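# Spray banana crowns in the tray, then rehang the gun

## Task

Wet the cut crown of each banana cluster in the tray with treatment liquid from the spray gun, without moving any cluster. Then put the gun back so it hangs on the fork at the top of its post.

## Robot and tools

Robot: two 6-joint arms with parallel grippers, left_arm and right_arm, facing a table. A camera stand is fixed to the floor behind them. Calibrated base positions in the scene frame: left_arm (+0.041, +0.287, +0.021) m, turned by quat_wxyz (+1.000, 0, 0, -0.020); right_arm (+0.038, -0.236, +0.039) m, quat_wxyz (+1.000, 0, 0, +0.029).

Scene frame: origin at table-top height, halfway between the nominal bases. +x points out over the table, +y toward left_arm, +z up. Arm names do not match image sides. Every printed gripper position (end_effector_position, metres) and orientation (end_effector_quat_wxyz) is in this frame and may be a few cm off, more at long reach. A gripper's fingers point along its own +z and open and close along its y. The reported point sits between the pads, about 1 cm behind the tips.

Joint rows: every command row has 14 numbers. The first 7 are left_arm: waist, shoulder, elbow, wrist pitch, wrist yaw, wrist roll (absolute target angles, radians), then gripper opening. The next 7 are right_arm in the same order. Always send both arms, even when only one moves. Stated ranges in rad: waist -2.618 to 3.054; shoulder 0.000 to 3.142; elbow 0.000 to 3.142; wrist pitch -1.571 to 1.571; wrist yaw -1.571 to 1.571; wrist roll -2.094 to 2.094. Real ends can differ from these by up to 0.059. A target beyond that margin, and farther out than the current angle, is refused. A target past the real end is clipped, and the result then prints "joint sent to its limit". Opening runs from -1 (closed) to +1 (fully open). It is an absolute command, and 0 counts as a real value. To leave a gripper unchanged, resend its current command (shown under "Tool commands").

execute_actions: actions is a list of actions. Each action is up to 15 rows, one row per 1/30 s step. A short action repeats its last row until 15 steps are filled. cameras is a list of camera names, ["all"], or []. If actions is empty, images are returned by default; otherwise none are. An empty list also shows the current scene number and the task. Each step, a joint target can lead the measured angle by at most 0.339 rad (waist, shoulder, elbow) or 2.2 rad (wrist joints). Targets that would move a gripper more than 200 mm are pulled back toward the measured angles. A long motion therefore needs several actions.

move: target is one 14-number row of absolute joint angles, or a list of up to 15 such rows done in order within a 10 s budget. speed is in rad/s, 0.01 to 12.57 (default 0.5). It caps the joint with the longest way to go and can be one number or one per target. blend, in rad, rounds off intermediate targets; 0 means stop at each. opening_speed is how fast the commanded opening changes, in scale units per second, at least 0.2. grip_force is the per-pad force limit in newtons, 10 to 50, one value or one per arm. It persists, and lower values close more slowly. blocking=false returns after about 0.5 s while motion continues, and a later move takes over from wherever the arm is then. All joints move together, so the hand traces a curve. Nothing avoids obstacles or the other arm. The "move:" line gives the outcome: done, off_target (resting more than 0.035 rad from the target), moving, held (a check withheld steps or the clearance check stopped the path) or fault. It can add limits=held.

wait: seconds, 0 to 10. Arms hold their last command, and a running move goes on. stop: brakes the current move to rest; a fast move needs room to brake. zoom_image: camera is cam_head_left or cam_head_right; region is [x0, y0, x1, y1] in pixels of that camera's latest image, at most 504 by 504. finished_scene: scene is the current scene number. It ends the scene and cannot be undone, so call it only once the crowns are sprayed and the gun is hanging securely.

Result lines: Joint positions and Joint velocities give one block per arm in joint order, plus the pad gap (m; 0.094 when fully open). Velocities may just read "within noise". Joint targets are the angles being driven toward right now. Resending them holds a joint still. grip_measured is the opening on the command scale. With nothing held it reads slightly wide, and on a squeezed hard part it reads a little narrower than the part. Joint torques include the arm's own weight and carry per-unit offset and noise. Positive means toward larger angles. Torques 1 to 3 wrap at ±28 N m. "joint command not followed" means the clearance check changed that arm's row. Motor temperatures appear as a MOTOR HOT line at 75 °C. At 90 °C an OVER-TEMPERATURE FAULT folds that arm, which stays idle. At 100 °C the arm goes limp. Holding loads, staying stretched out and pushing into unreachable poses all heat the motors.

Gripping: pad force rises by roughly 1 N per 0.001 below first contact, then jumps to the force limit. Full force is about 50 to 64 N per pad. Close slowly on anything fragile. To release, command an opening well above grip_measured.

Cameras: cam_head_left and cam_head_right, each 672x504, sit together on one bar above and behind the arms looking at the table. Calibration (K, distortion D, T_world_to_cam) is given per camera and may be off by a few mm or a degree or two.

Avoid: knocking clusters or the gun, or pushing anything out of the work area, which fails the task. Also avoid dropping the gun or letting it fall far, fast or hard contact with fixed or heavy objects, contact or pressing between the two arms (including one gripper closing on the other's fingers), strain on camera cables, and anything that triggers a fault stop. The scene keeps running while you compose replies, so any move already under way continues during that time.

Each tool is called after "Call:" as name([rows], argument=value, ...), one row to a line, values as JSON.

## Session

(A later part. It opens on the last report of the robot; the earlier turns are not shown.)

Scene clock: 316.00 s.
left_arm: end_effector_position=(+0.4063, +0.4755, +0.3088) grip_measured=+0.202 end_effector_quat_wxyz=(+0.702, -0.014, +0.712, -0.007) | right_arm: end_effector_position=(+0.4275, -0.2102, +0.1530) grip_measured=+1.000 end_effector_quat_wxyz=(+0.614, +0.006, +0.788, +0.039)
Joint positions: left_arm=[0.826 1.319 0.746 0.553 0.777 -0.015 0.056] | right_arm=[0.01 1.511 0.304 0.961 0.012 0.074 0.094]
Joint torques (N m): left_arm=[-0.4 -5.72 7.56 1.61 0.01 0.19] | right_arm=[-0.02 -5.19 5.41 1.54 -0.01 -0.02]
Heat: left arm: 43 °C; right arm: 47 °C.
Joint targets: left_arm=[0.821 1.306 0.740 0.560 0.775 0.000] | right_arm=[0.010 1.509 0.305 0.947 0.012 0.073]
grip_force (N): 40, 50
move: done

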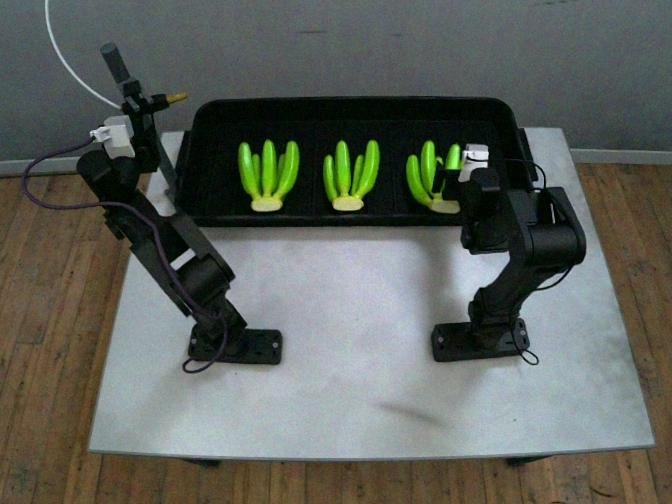

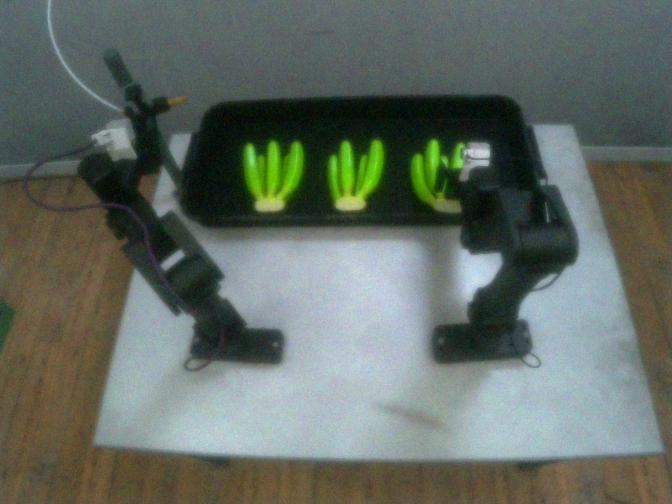

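Call:
move(target=[0.821,1.306,0.74,0.56,0.775,0,-0.3,0.01,1.509,0.305,0.947,0.012,0.073,1], speed=0.2, opening_speed=0.5, cameras=["all"])

Call:
zoom_image(camera="cam_head_left", region=[90, 60, 200, 180])

Scene clock: 325.20 s.
left_arm: end_effector_position=(+0.4063, +0.4761, +0.3088) grip_measured=-0.294 end_effector_quat_wxyz=(+0.702, -0.012, +0.712, -0.002) | right_arm: end_effector_position=(+0.4275, -0.2102, +0.1530) grip_measured=+1.000 end_effector_quat_wxyz=(+0.614, +0.006, +0.788, +0.039)
Joint positions: left_arm=[0.826 1.319 0.746 0.553 0.773 -0.005 0.033] | right_arm=[0.01 1.511 0.304 0.961 0.012 0.074 0.094]
Joint torques (N m): left_arm=[-0.44 -5.74 7.51 1.6 0.04 0.07] | right_arm=[0.02 -5.22 5.48 1.52 -0.05 0.06]
Heat: left arm: 42 °C; right arm: 47 °C.
Joint targets: left_arm=[0.821 1.306 0.740 0.560 0.775 0.000] | right_arm=[0.010 1.509 0.305 0.947 0.012 0.073]
grip_force (N): 40, 50
move: done

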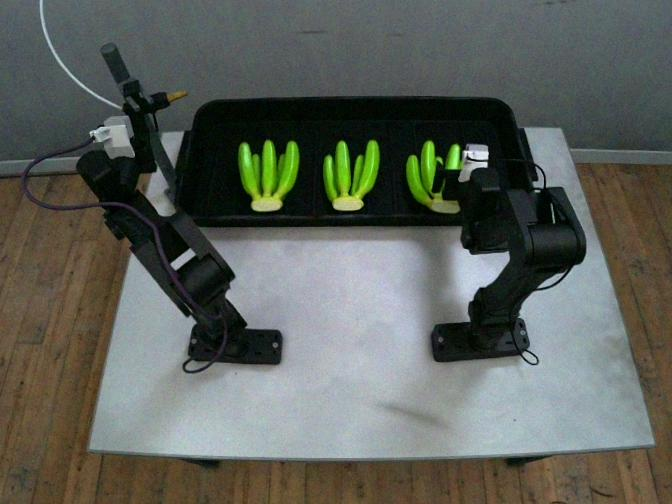

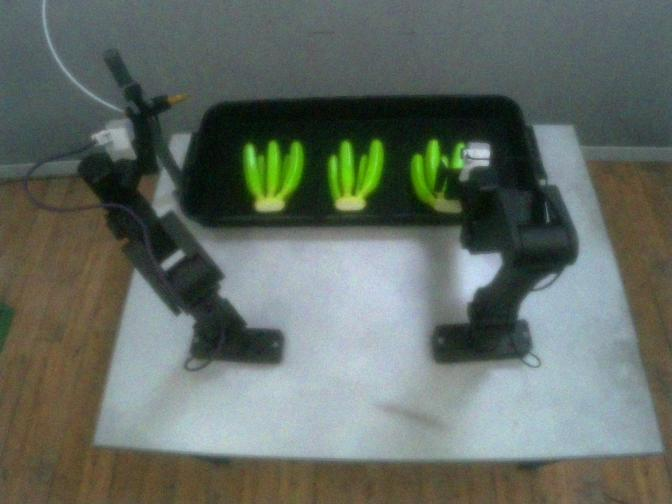

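Scaled by 4.200 from the camera's 672x504 image, which has a finer 960x720 frame.

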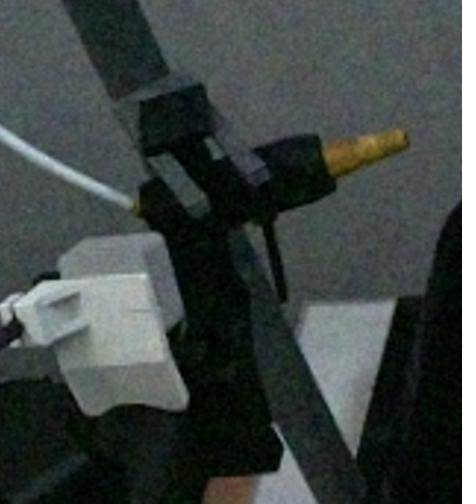

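Call:
move([
  [0.826,1.306,0.74,0.56,0.775,0,0.8,0.01,1.509,0.305,0.947,0.012,0.073,1],
  [0.79,1.325,0.77,0.56,0.74,0,0.8,0.01,1.509,0.305,0.947,0.012,0.073,1],
], speed=0.2, opening_speed=1, cameras=["all"])

Call:
move(target=[0.79,1.325,0.77,0.56,0.74,0,0.2,0.01,1.509,0.305,0.947,0.012,0.073,1], opening_speed=0.5, cameras=["all"])

Call:
zoom_image(camera="cam_head_left", region=[90, 60, 200, 180])

Scene clock: 342.97 s.
left_arm: end_effector_position=(+0.4118, +0.4679, +0.3089) grip_measured=+0.798 end_effector_quat_wxyz=(+0.702, -0.006, +0.712, -0.007) | right_arm: end_effector_position=(+0.4275, -0.2102, +0.1530) grip_measured=+1.000 end_effector_quat_wxyz=(+0.614, +0.006, +0.788, +0.039)
Joint positions: left_arm=[0.796 1.319 0.746 0.553 0.759 -0.005 0.084] | right_arm=[0.01 1.511 0.304 0.961 0.012 0.074 0.094]
Joint torques (N m): left_arm=[-0.61 -4.16 10.41 1.62 -0.22 0.08] | right_arm=[-0.01 -5.5 5.45 1.51 -0.05 -0.01]
Heat: left arm: 41 °C; right arm: 47 °C.
Joint targets: left_arm=[0.790 1.325 0.770 0.560 0.740 0.000] | right_arm=[0.010 1.509 0.305 0.947 0.012 0.073]
grip_force (N): 40, 50
move: done

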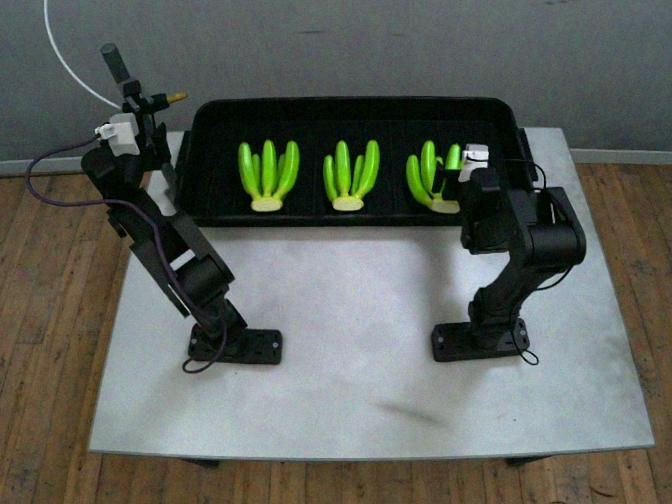

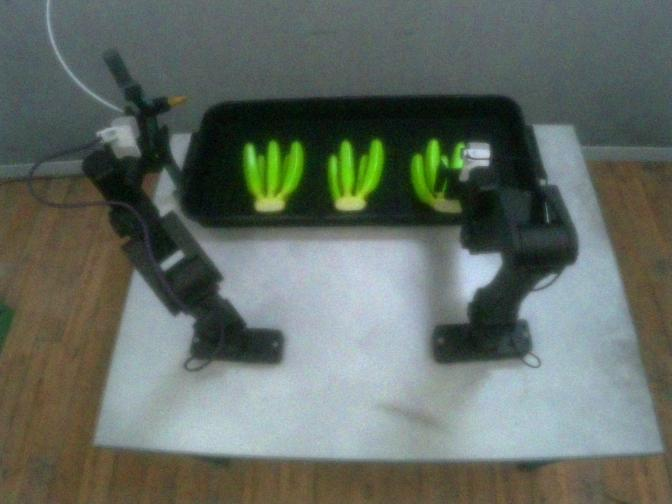

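Scene clock: 344.57 s.
left_arm: end_effector_position=(+0.4118, +0.4695, +0.3090) grip_measured=+0.202 end_effector_quat_wxyz=(+0.702, -0.007, +0.712, -0.002) | right_arm: end_effector_position=(+0.4275, -0.2102, +0.1530) grip_measured=+1.000 end_effector_quat_wxyz=(+0.614, +0.006, +0.788, +0.039)
Joint positions: left_arm=[0.796 1.319 0.746 0.554 0.75 0.002 0.056] | right_arm=[0.01 1.511 0.304 0.961 0.012 0.074 0.094]
Joint torques (N m): left_arm=[-0.61 -4.21 10.39 1.61 -0.1 0] | right_arm=[0.18 -5.44 5.37 1.53 0.01 -0.03]
Heat: left arm: 41 °C; right arm: 47 °C.
Joint targets: left_arm=[0.790 1.325 0.770 0.560 0.740 0.000] | right_arm=[0.010 1.509 0.305 0.947 0.012 0.073]
grip_force (N): 40, 50
move: done

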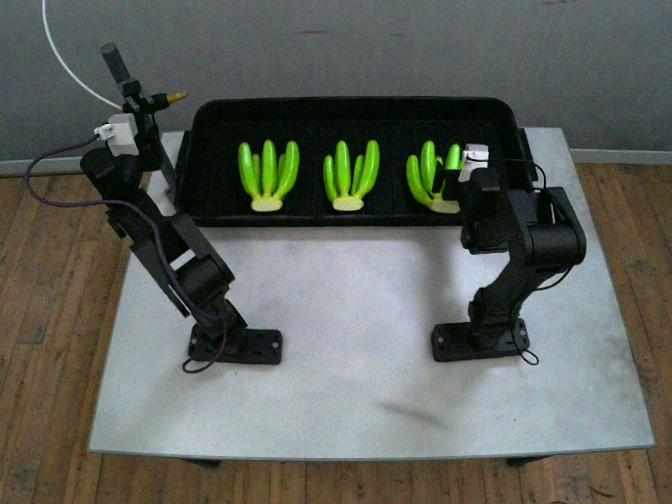

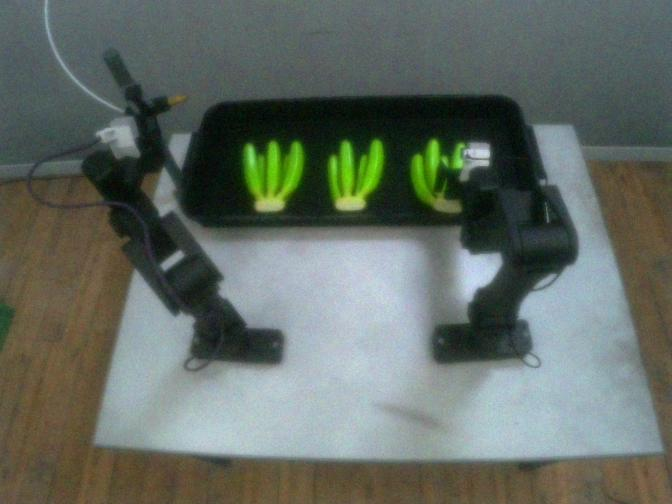

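Scaled by 4.200 from the camera's 672x504 image, which has a finer 960x720 frame.

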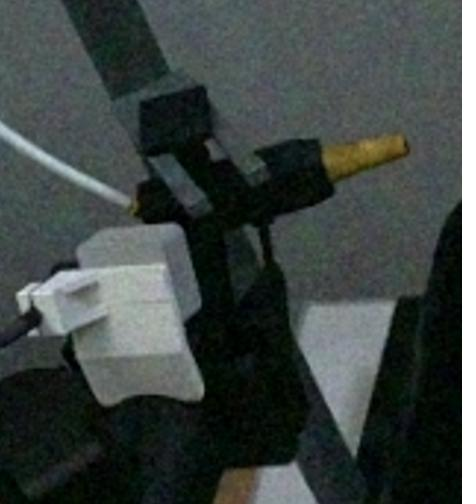

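Call:
move(target=[0.79,1.325,0.77,0.56,0.74,0,0.0,0.01,1.509,0.305,0.947,0.012,0.073,1], opening_speed=0.5, cameras=["all"])

Call:
zoom_image(camera="cam_head_left", region=[100, 80, 180, 170])

Scene clock: 350.97 s.
left_arm: end_effector_position=(+0.4118, +0.4707, +0.3099) grip_measured=+0.002 end_effector_quat_wxyz=(+0.703, -0.009, +0.711, +0.001) | right_arm: end_effector_position=(+0.4275, -0.2102, +0.1530) grip_measured=+1.000 end_effector_quat_wxyz=(+0.614, +0.006, +0.788, +0.039)
Joint positions: left_arm=[0.796 1.319 0.746 0.558 0.743 -0.002 0.047] | right_arm=[0.01 1.511 0.304 0.961 0.012 0.074 0.094]
Joint torques (N m): left_arm=[-0.65 -4.15 10.41 1.54 -0.03 0.04] | right_arm=[0.06 -5.33 5.49 1.52 0 0.03]
Heat: left arm: 41 °C; right arm: 47 °C.
Joint targets: left_arm=[0.790 1.325 0.770 0.560 0.740 0.000] | right_arm=[0.010 1.509 0.305 0.947 0.012 0.073]
grip_force (N): 40, 50
move: done

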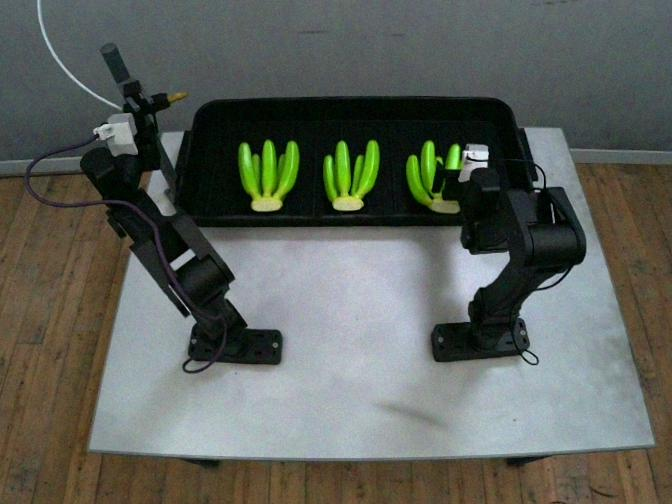

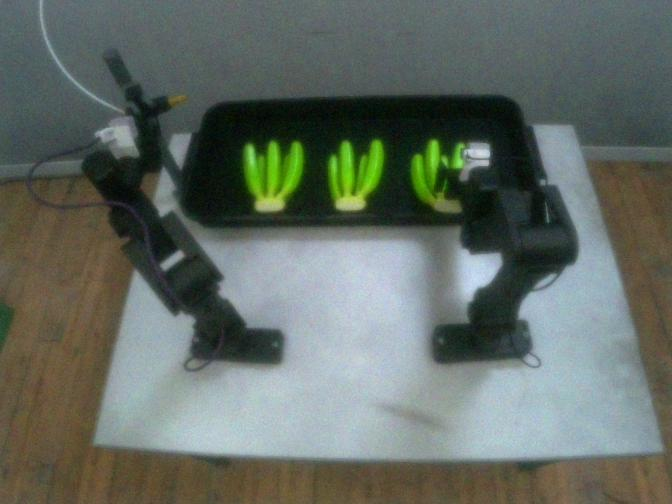

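Scaled by 5.600 from the camera's 672x504 image, which has a finer 960x720 frame.

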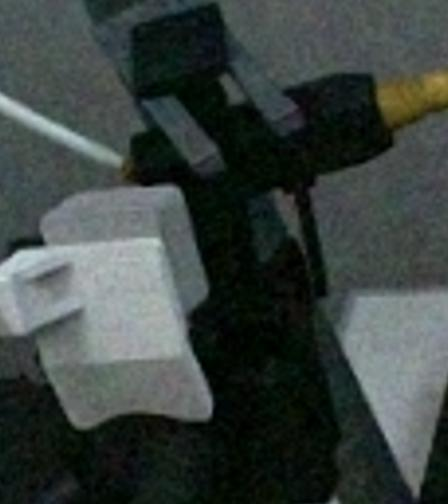

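Call:
move([
  [0.79,1.325,0.77,0.56,0.74,0,0.8,0.01,1.509,0.305,0.947,0.012,0.073,1],
  [0.735,1.4,0.855,0.56,0.685,0,0.8,0.01,1.509,0.305,0.947,0.012,0.073,1],
], speed=0.2, opening_speed=1, cameras=["all"])

Call:
move(target=[0.735,1.4,0.855,0.56,0.685,0,0.0,0.01,1.509,0.305,0.947,0.012,0.073,1], opening_speed=0.5, grip_force=[50,50], cameras=["all"])

Call:
zoom_image(camera="cam_head_left", region=[100, 80, 180, 170])

Scene clock: 368.83 s.
left_arm: end_effector_position=(+0.4328, +0.4763, +0.3206) grip_measured=+0.798 end_effector_quat_wxyz=(+0.707, -0.015, +0.707, +0.002) | right_arm: end_effector_position=(+0.4275, -0.2102, +0.1530) grip_measured=+1.000 end_effector_quat_wxyz=(+0.614, +0.006, +0.788, +0.039)
Joint positions: left_arm=[0.755 1.385 0.827 0.558 0.692 -0.018 0.084] | right_arm=[0.01 1.511 0.304 0.961 0.012 0.074 0.094]
Joint torques (N m): left_arm=[-1.89 -4.01 10.88 1.59 -0.08 0.22] | right_arm=[-0.03 -5.3 5.22 1.55 -0.02 0.01]
Heat: left arm: 42 °C; right arm: 47 °C.
Joint targets: left_arm=[0.735 1.400 0.855 0.560 0.685 0.000] | right_arm=[0.010 1.509 0.305 0.947 0.012 0.073]
grip_force (N): 40, 50
move: done

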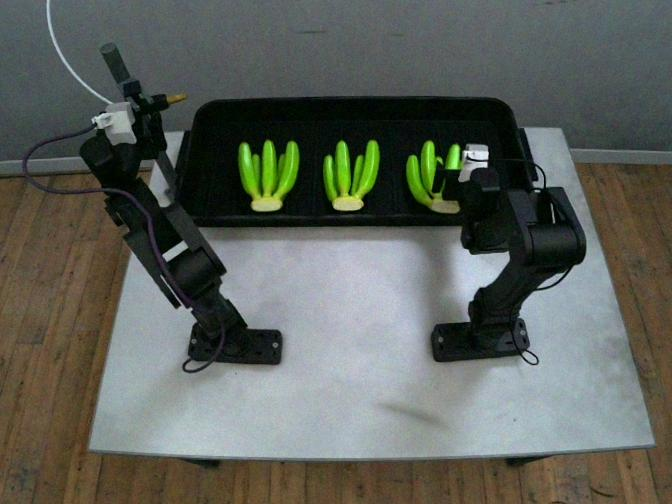

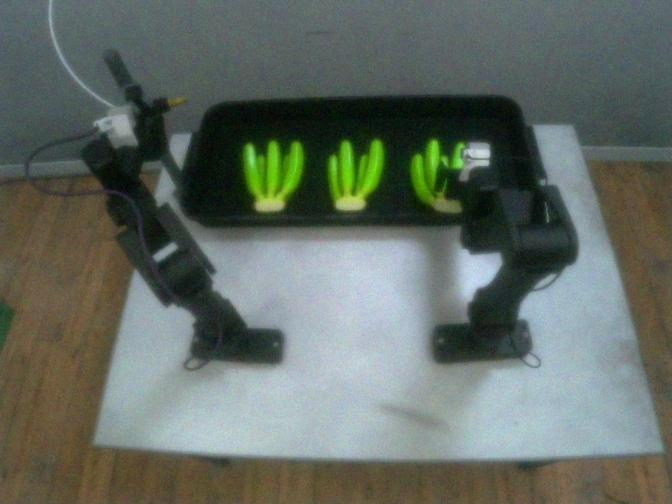

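Scene clock: 370.63 s.
left_arm: end_effector_position=(+0.4328, +0.4733, +0.3206) grip_measured=+0.369 end_effector_quat_wxyz=(+0.707, -0.016, +0.707, -0.011) | right_arm: end_effector_position=(+0.4275, -0.2102, +0.1530) grip_measured=+1.000 end_effector_quat_wxyz=(+0.614, +0.006, +0.788, +0.039)
Joint positions: left_arm=[0.755 1.385 0.827 0.558 0.709 -0.039 0.064] | right_arm=[0.01 1.511 0.304 0.961 0.012 0.074 0.094]
Joint torques (N m): left_arm=[-1.85 -4.08 10.86 1.56 -0.27 0.4] | right_arm=[0.02 -5.23 5.27 1.52 -0.03 0]
Heat: left arm: 42 °C; right arm: 47 °C.
Joint targets: left_arm=[0.735 1.400 0.855 0.560 0.685 0.000] | right_arm=[0.010 1.509 0.305 0.947 0.012 0.073]
move: off_target (left_arm); left_arm: the wrist roll is farthest, 0.039 rad from its target

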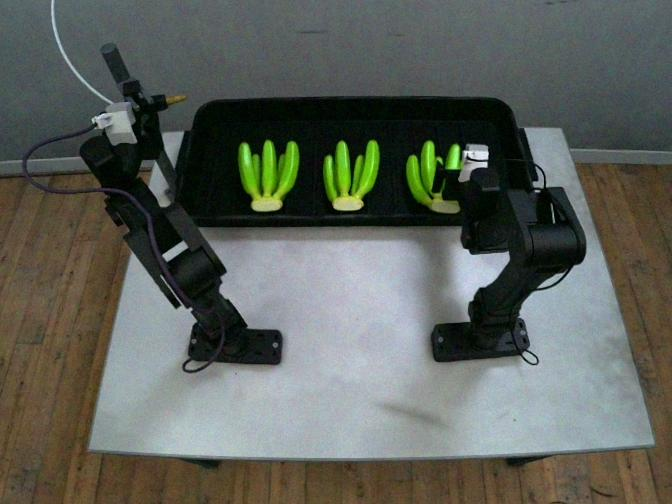

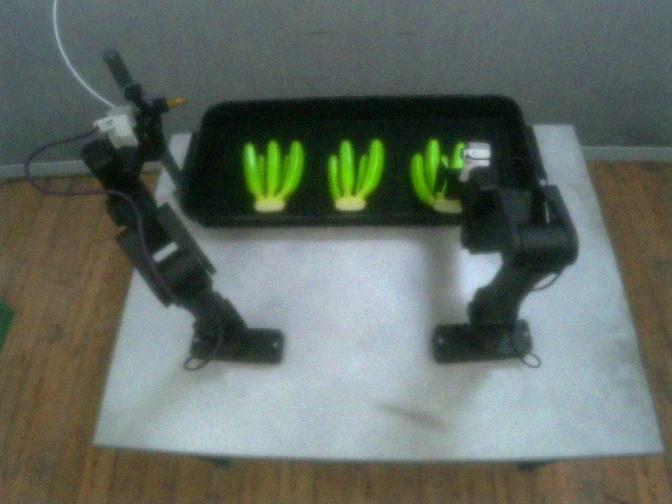

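Scaled by 5.600 from the camera's 672x504 image, which has a finer 960x720 frame.

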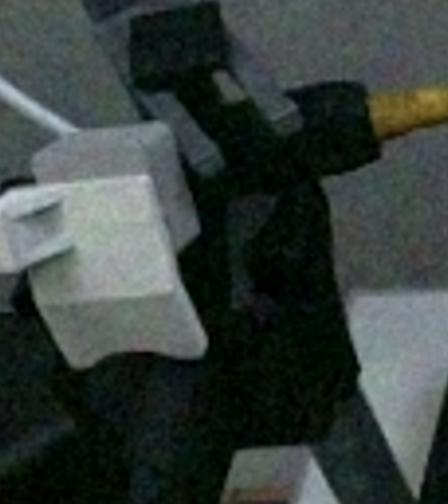

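Call:
move(target=[0.755,1.36,1.03,0.38,0.7,-0.03,0.0,0.01,1.509,0.305,0.947,0.012,0.073,1], speed=0.1, cameras=["all"])

Call:
zoom_image(camera="cam_head_left", region=[90, 60, 200, 180])

Scene clock: 378.80 s.
left_arm: end_effector_position=(+0.4371, +0.4647, +0.3439) grip_measured=+0.007 end_effector_quat_wxyz=(+0.686, +0.001, +0.726, -0.050) | right_arm: end_effector_position=(+0.4275, -0.2102, +0.1530) grip_measured=+1.000 end_effector_quat_wxyz=(+0.614, +0.006, +0.788, +0.039)
Joint positions: left_arm=[0.759 1.379 0.979 0.323 0.792 -0.018 0.047] | right_arm=[0.01 1.511 0.304 0.961 0.012 0.074 0.094]
Joint torques (N m): left_arm=[-0.38 -6.9 13.35 2.07 -1.08 -0.09] | right_arm=[-0.12 -5.31 5.45 1.53 -0.07 0]
Heat: left arm: 42 °C; right arm: 47 °C.
Joint targets: left_arm=[0.755 1.360 1.030 0.380 0.700 -0.030] | right_arm=[0.010 1.509 0.305 0.947 0.012 0.073]
move: off_target (left_arm); left_arm: the wrist yaw is farthest, 0.092 rad from its target

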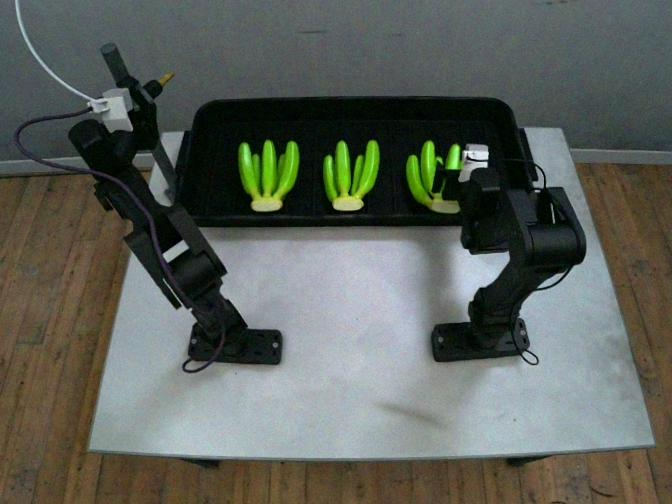

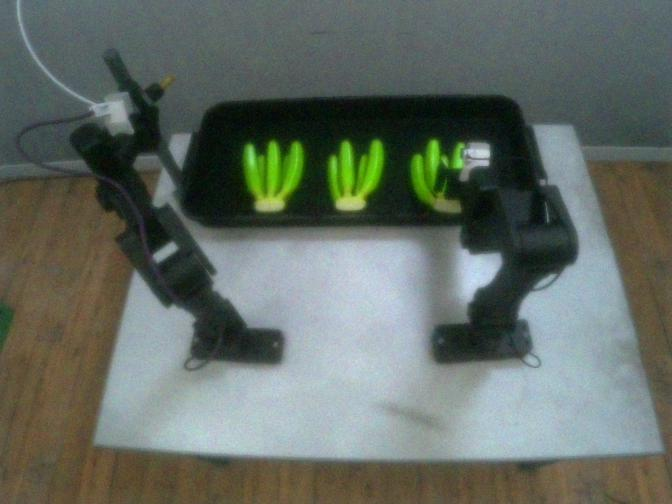

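Scaled by 4.200 from the camera's 672x504 image, which has a finer 960x720 frame.

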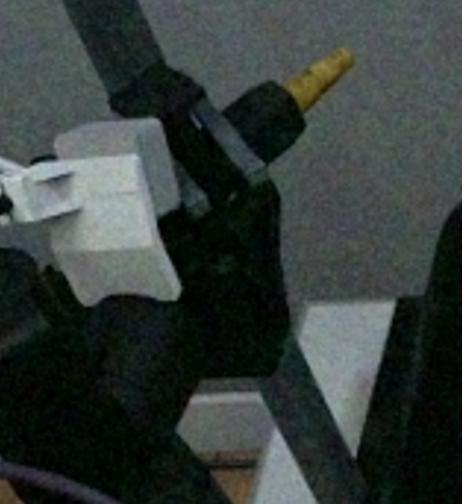

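Call:
move([
  [0.755,1.38,0.855,0.54,0.7,-0.03,0.0,0.01,1.509,0.305,0.947,0.012,0.073,1],
  [0.755,1.39,0.80,0.59,0.7,0,0.8,0.01,1.509,0.305,0.947,0.012,0.073,1],
], speed=0.15, opening_speed=0.6, cameras=["all"])

Call:
zoom_image(camera="cam_head_left", region=[90, 60, 200, 180])

Scene clock: 402.77 s.
left_arm: end_effector_position=(+0.4313, +0.4719, +0.3279) grip_measured=+0.798 end_effector_quat_wxyz=(+0.717, -0.001, +0.697, +0.002) | right_arm: end_effector_position=(+0.4275, -0.2102, +0.1530) grip_measured=+1.000 end_effector_quat_wxyz=(+0.614, +0.006, +0.788, +0.039)
Joint positions: left_arm=[0.756 1.379 0.819 0.599 0.712 -0.024 0.084] | right_arm=[0.01 1.511 0.304 0.961 0.012 0.074 0.094]
Joint torques (N m): left_arm=[-0.09 -4.29 6.32 1.47 -0.15 0.28] | right_arm=[-0.03 -5.2 5.33 1.47 -0.06 0.03]
Heat: left arm: 43 °C; right arm: 47 °C.
Joint targets: left_arm=[0.755 1.390 0.800 0.590 0.700 0.000] | right_arm=[0.010 1.509 0.305 0.947 0.012 0.073]
move: done; target 2's new numbers were sent with left_arm's wrist roll 0.044 rad from that target

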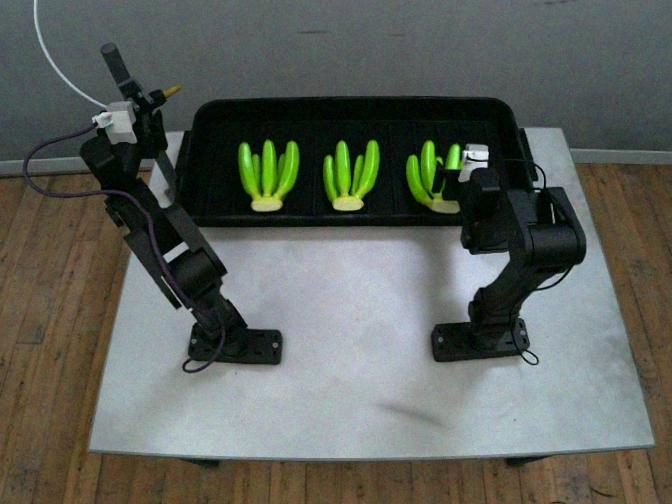

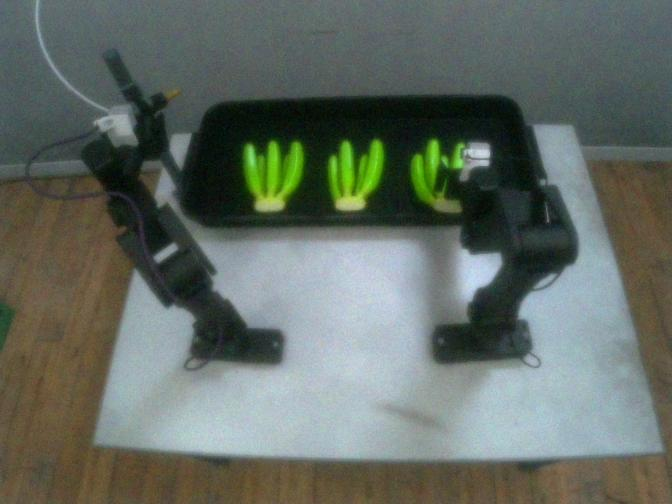

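Scaled by 4.200 from the camera's 672x504 image, which has a finer 960x720 frame.

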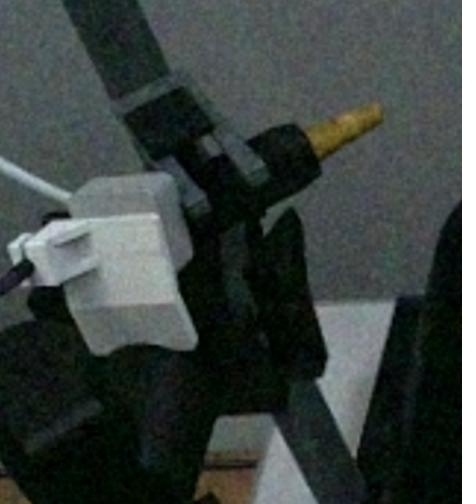

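Call:
move(target=[0.755,1.415,0.74,0.68,0.7,0,0.9,0.01,1.509,0.305,0.947,0.012,0.073,1], speed=0.15, cameras=["all"])

Call:
zoom_image(camera="cam_head_left", region=[90, 60, 200, 180])

Scene clock: 410.83 s.
left_arm: end_effector_position=(+0.4297, +0.4747, +0.3039) grip_measured=+0.898 end_effector_quat_wxyz=(+0.712, -0.008, +0.702, +0.007) | right_arm: end_effector_position=(+0.4275, -0.2102, +0.1530) grip_measured=+1.000 end_effector_quat_wxyz=(+0.614, +0.006, +0.788, +0.039)
Joint positions: left_arm=[0.759 1.404 0.755 0.669 0.697 -0.015 0.089] | right_arm=[0.01 1.511 0.304 0.961 0.012 0.074 0.094]
Joint torques (N m): left_arm=[-0.31 -4.45 6.67 1.66 0.03 0.2] | right_arm=[-0.09 -5.34 5.27 1.53 -0.03 -0.02]
Heat: left arm: 42 °C; right arm: 47 °C.
Joint targets: left_arm=[0.755 1.415 0.740 0.680 0.700 0.000] | right_arm=[0.010 1.509 0.305 0.947 0.012 0.073]
move: done

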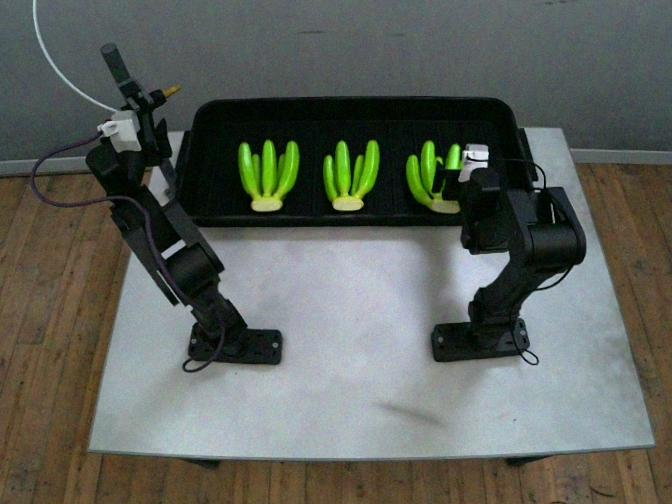

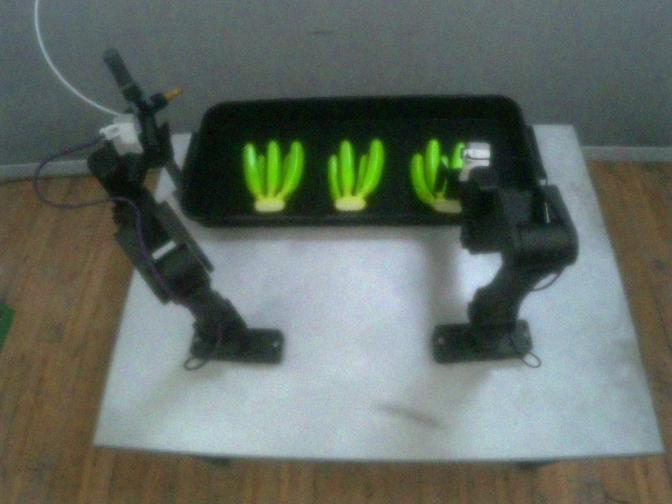

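Scaled by 4.200 from the camera's 672x504 image, which has a finer 960x720 frame.

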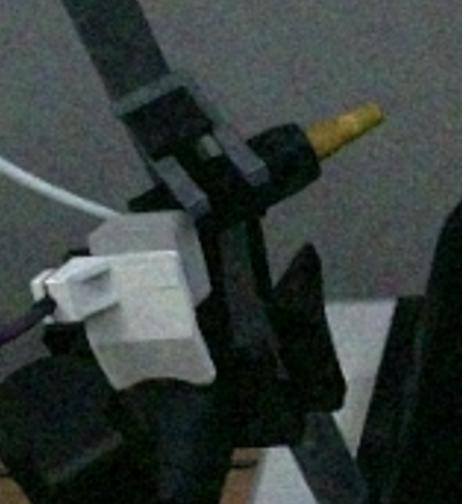

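Call:
move([
  [0.75,1.415,0.745,0.68,0.695,-0.25,0.9,0.01,1.509,0.305,0.947,0.012,0.073,1],
  [0.75,1.415,0.745,0.68,0.695,-0.25,-0.2,0.01,1.509,0.305,0.947,0.012,0.073,1],
], speed=0.2, opening_speed=0.4, grip_force=[45,50], cameras=["all"])

Call:
zoom_image(camera="cam_head_left", region=[90, 60, 200, 180])

Scene clock: 424.97 s.
left_arm: end_effector_position=(+0.4290, +0.4519, +0.3102) grip_measured=-0.174 end_effector_quat_wxyz=(+0.716, -0.024, +0.692, -0.094) | right_arm: end_effector_position=(+0.4275, -0.2102, +0.1530) grip_measured=+1.000 end_effector_quat_wxyz=(+0.614, +0.006, +0.788, +0.039)
Joint positions: left_arm=[0.754 1.404 0.748 0.716 0.81 -0.209 0.039] | right_arm=[0.01 1.511 0.304 0.961 0.012 0.074 0.094]
Joint torques (N m): left_arm=[-0.51 -4.36 7.56 1.16 -1.45 -0.48] | right_arm=[0.09 -5.6 5.37 1.53 0.01 -0.01]
Heat: left arm: 42 °C; right arm: 47 °C.
Joint targets: left_arm=[0.750 1.415 0.745 0.680 0.695 -0.250] | right_arm=[0.010 1.509 0.305 0.947 0.012 0.073]
grip_force (N): 45, 50
move: off_target (left_arm); left_arm: the wrist yaw is farthest, 0.115 rad from its target

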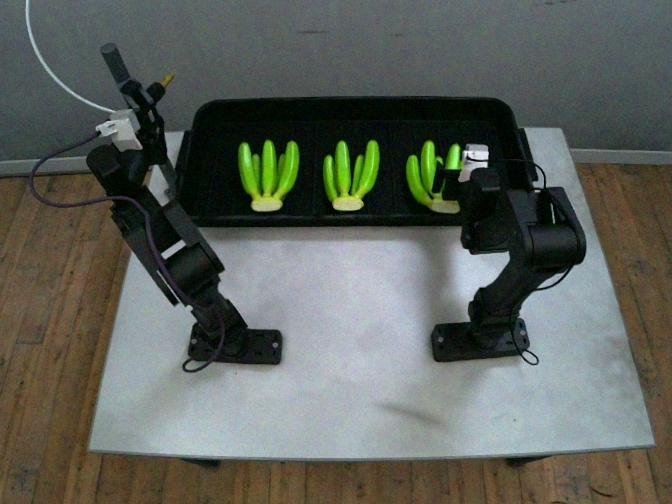

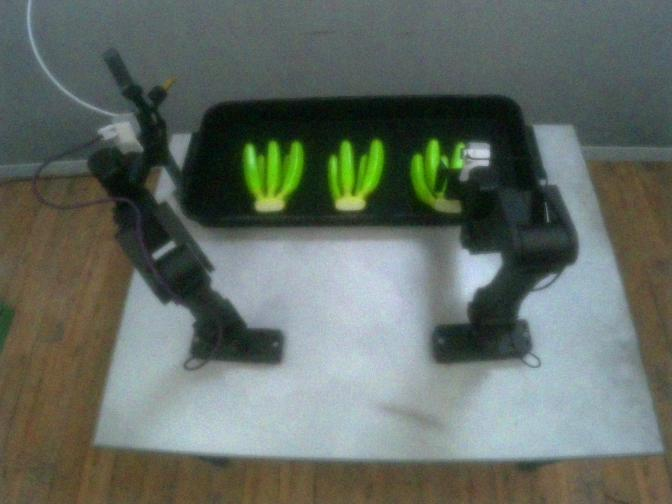

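Scaled by 4.200 from the camera's 672x504 image, which has a finer 960x720 frame.

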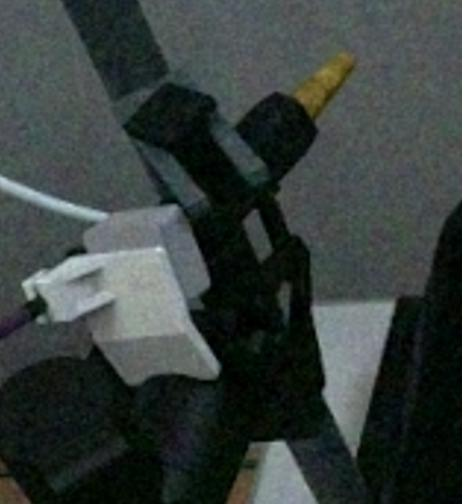

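Call:
move(target=[0.74,1.39,0.93,0.5,0.76,-0.15,-0.45,0.01,1.509,0.305,0.947,0.012,0.073,1], speed=0.12, grip_force=[50,50], opening_speed=0.4, cameras=["all"])

Call:
zoom_image(camera="cam_head_left", region=[90, 60, 200, 180])

Scene clock: 437.67 s.
left_arm: end_effector_position=(+0.4257, +0.4467, +0.3127) grip_measured=-0.300 end_effector_quat_wxyz=(+0.685, +0.016, +0.718, -0.123) | right_arm: end_effector_position=(+0.4275, -0.2102, +0.1530) grip_measured=+1.000 end_effector_quat_wxyz=(+0.614, +0.006, +0.788, +0.039)
Joint positions: left_arm=[0.79 1.401 0.846 0.502 0.95 -0.112 0.033] | right_arm=[0.01 1.511 0.304 0.961 0.012 0.074 0.094]
Joint torques (N m): left_arm=[-5.18 -6.17 16.27 1.47 -2.24 -0.34] | right_arm=[0.12 -5.33 5.46 1.54 0.01 -0.03]
Heat: left arm: 41 °C; right arm: 47 °C.
Joint targets: left_arm=[0.740 1.390 0.930 0.500 0.760 -0.150] | right_arm=[0.010 1.509 0.305 0.947 0.012 0.073]
move: off_target (left_arm); left_arm: the wrist yaw is farthest, 0.190 rad from its target

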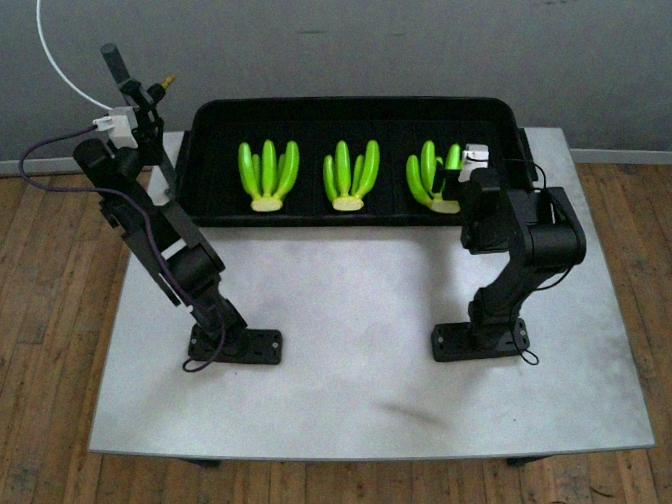

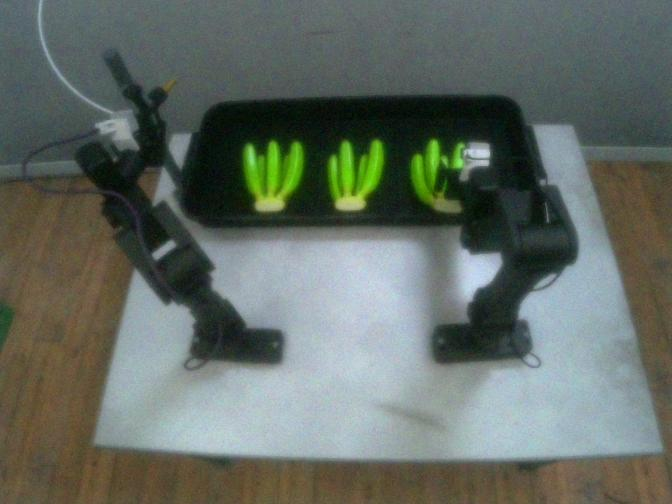

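Scaled by 4.200 from the camera's 672x504 image, which has a finer 960x720 frame.

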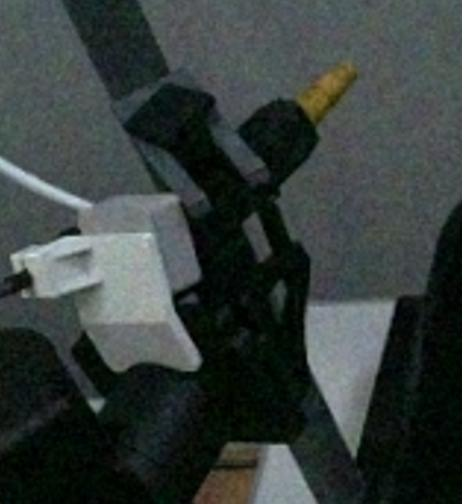

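Call:
move([
  [0.78,1.3,0.76,0.52,0.79,-0.15,-0.45,0.01,1.509,0.305,0.947,0.012,0.073,1],
  [0.98,1.056,0.62,0.44,0.96,-0.1,-0.45,0.01,1.509,0.305,0.947,0.012,0.073,1],
], speed=0.15, blend=[0.03,0], cameras=["all"])

Call:
zoom_image(camera="cam_head_left", region=[70, 40, 200, 190])

Scene clock: 453.67 s.
left_arm: end_effector_position=(+0.3599, +0.4531, +0.3312) grip_measured=-0.351 end_effector_quat_wxyz=(+0.713, -0.027, +0.699, -0.048) | right_arm: end_effector_position=(+0.4275, -0.2102, +0.1530) grip_measured=+1.000 end_effector_quat_wxyz=(+0.614, +0.006, +0.788, +0.039)
Joint positions: left_arm=[0.925 1.113 0.666 0.483 0.915 -0.134 0.03] | right_arm=[0.01 1.511 0.304 0.961 0.012 0.074 0.094]
Joint torques (N m): left_arm=[5.42 -7.87 4.05 1.09 0.54 0.39] | right_arm=[-0.09 -5.27 5.46 1.53 -0.05 0]
Motor temperatures (°C): left_arm=[28 33 38 41 29 26 28] | right_arm=[27 30 37 47 29 24 29]
Heat: left arm: 41 °C; right arm: 47 °C.
Joint targets: left_arm=[0.980 1.056 0.620 0.440 0.960 -0.100] | right_arm=[0.010 1.509 0.305 0.947 0.012 0.073]
move: off_target (left_arm); left_arm: the shoulder is farthest, 0.057 rad from its target

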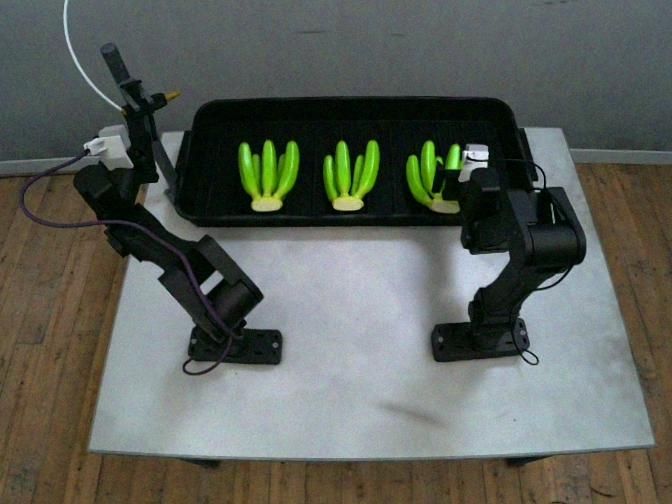

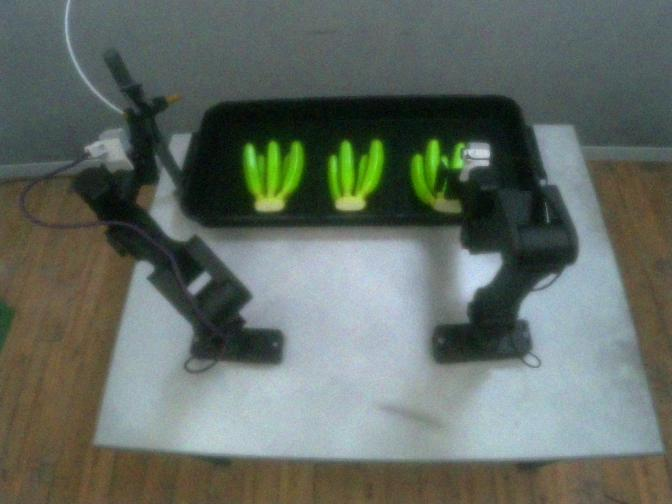

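Scaled by 3.360 from the camera's 672x504 image, which has a finer 960x720 frame.

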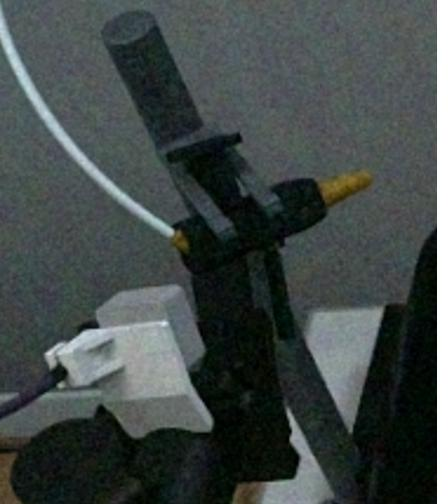

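Call:
move([
  [0.79,1.3,0.74,0.55,0.78,-0.05,-0.45,0.01,1.509,0.305,0.947,0.012,0.073,1],
  [0.79,1.3,0.74,0.55,0.78,-0.05,0.9,0.01,1.509,0.305,0.947,0.012,0.073,1],
  [0.902,1.2025,0.598,0.611,0.862,0,0.9,0.01,1.509,0.305,0.947,0.012,0.073,1],
], speed=0.2, opening_speed=0.8, cameras=["all"])

Call:
zoom_image(camera="cam_head_left", region=[100, 70, 200, 160])

Call:
zoom_image(camera="cam_head_right", region=[100, 70, 200, 160])

Scene clock: 484.53 s.
left_arm: end_effector_position=(+0.3750, +0.4662, +0.2940) grip_measured=+0.898 end_effector_quat_wxyz=(+0.703, -0.011, +0.711, -0.009) | right_arm: end_effector_position=(+0.4275, -0.2102, +0.1530) grip_measured=+1.000 end_effector_quat_wxyz=(+0.614, +0.006, +0.788, +0.039)
Joint positions: left_arm=[0.895 1.224 0.614 0.594 0.853 -0.016 0.089] | right_arm=[0.01 1.511 0.304 0.961 0.012 0.074 0.094]
Joint torques (N m): left_arm=[0.68 -5.46 6.57 1.65 0.11 0.25] | right_arm=[0.01 -5.33 5.44 1.51 0.02 0.01]
Motor temperatures (°C): left_arm=[28 33 33 39 28 26 28] | right_arm=[27 30 37 47 29 24 29]
Heat: left arm: 39 °C; right arm: 47 °C.
Joint targets: left_arm=[0.902 1.202 0.598 0.611 0.862 0.000] | right_arm=[0.010 1.509 0.305 0.947 0.012 0.073]
move: done; target 2's new numbers were sent with left_arm's wrist yaw 0.084 rad from that target

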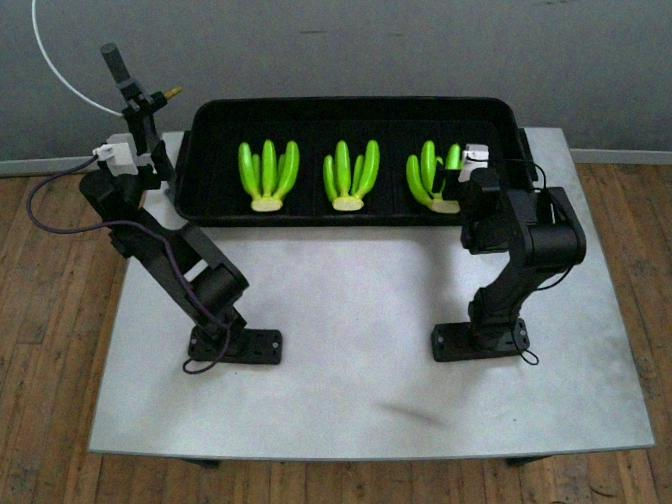

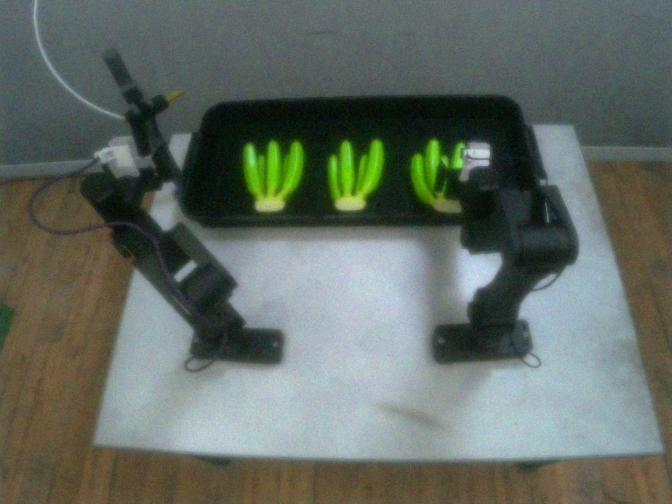

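Scaled by 5.040 from the camera's 672x504 image, which has a finer 960x720 frame.

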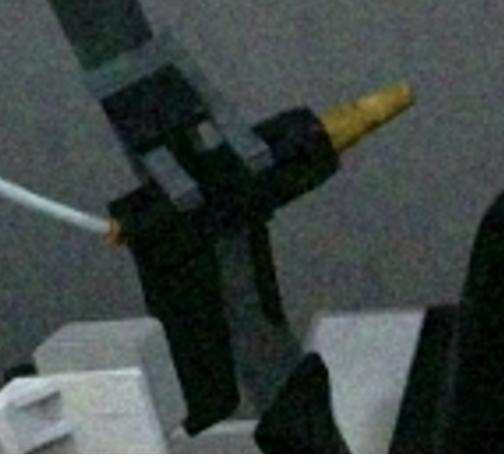

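Scaled by 5.040 from the camera's 672x504 image, which has a finer 960x720 frame.

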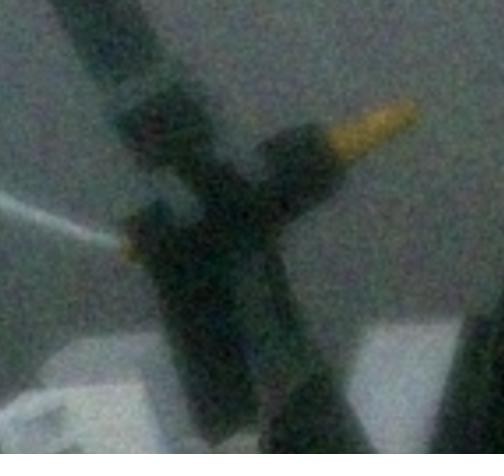

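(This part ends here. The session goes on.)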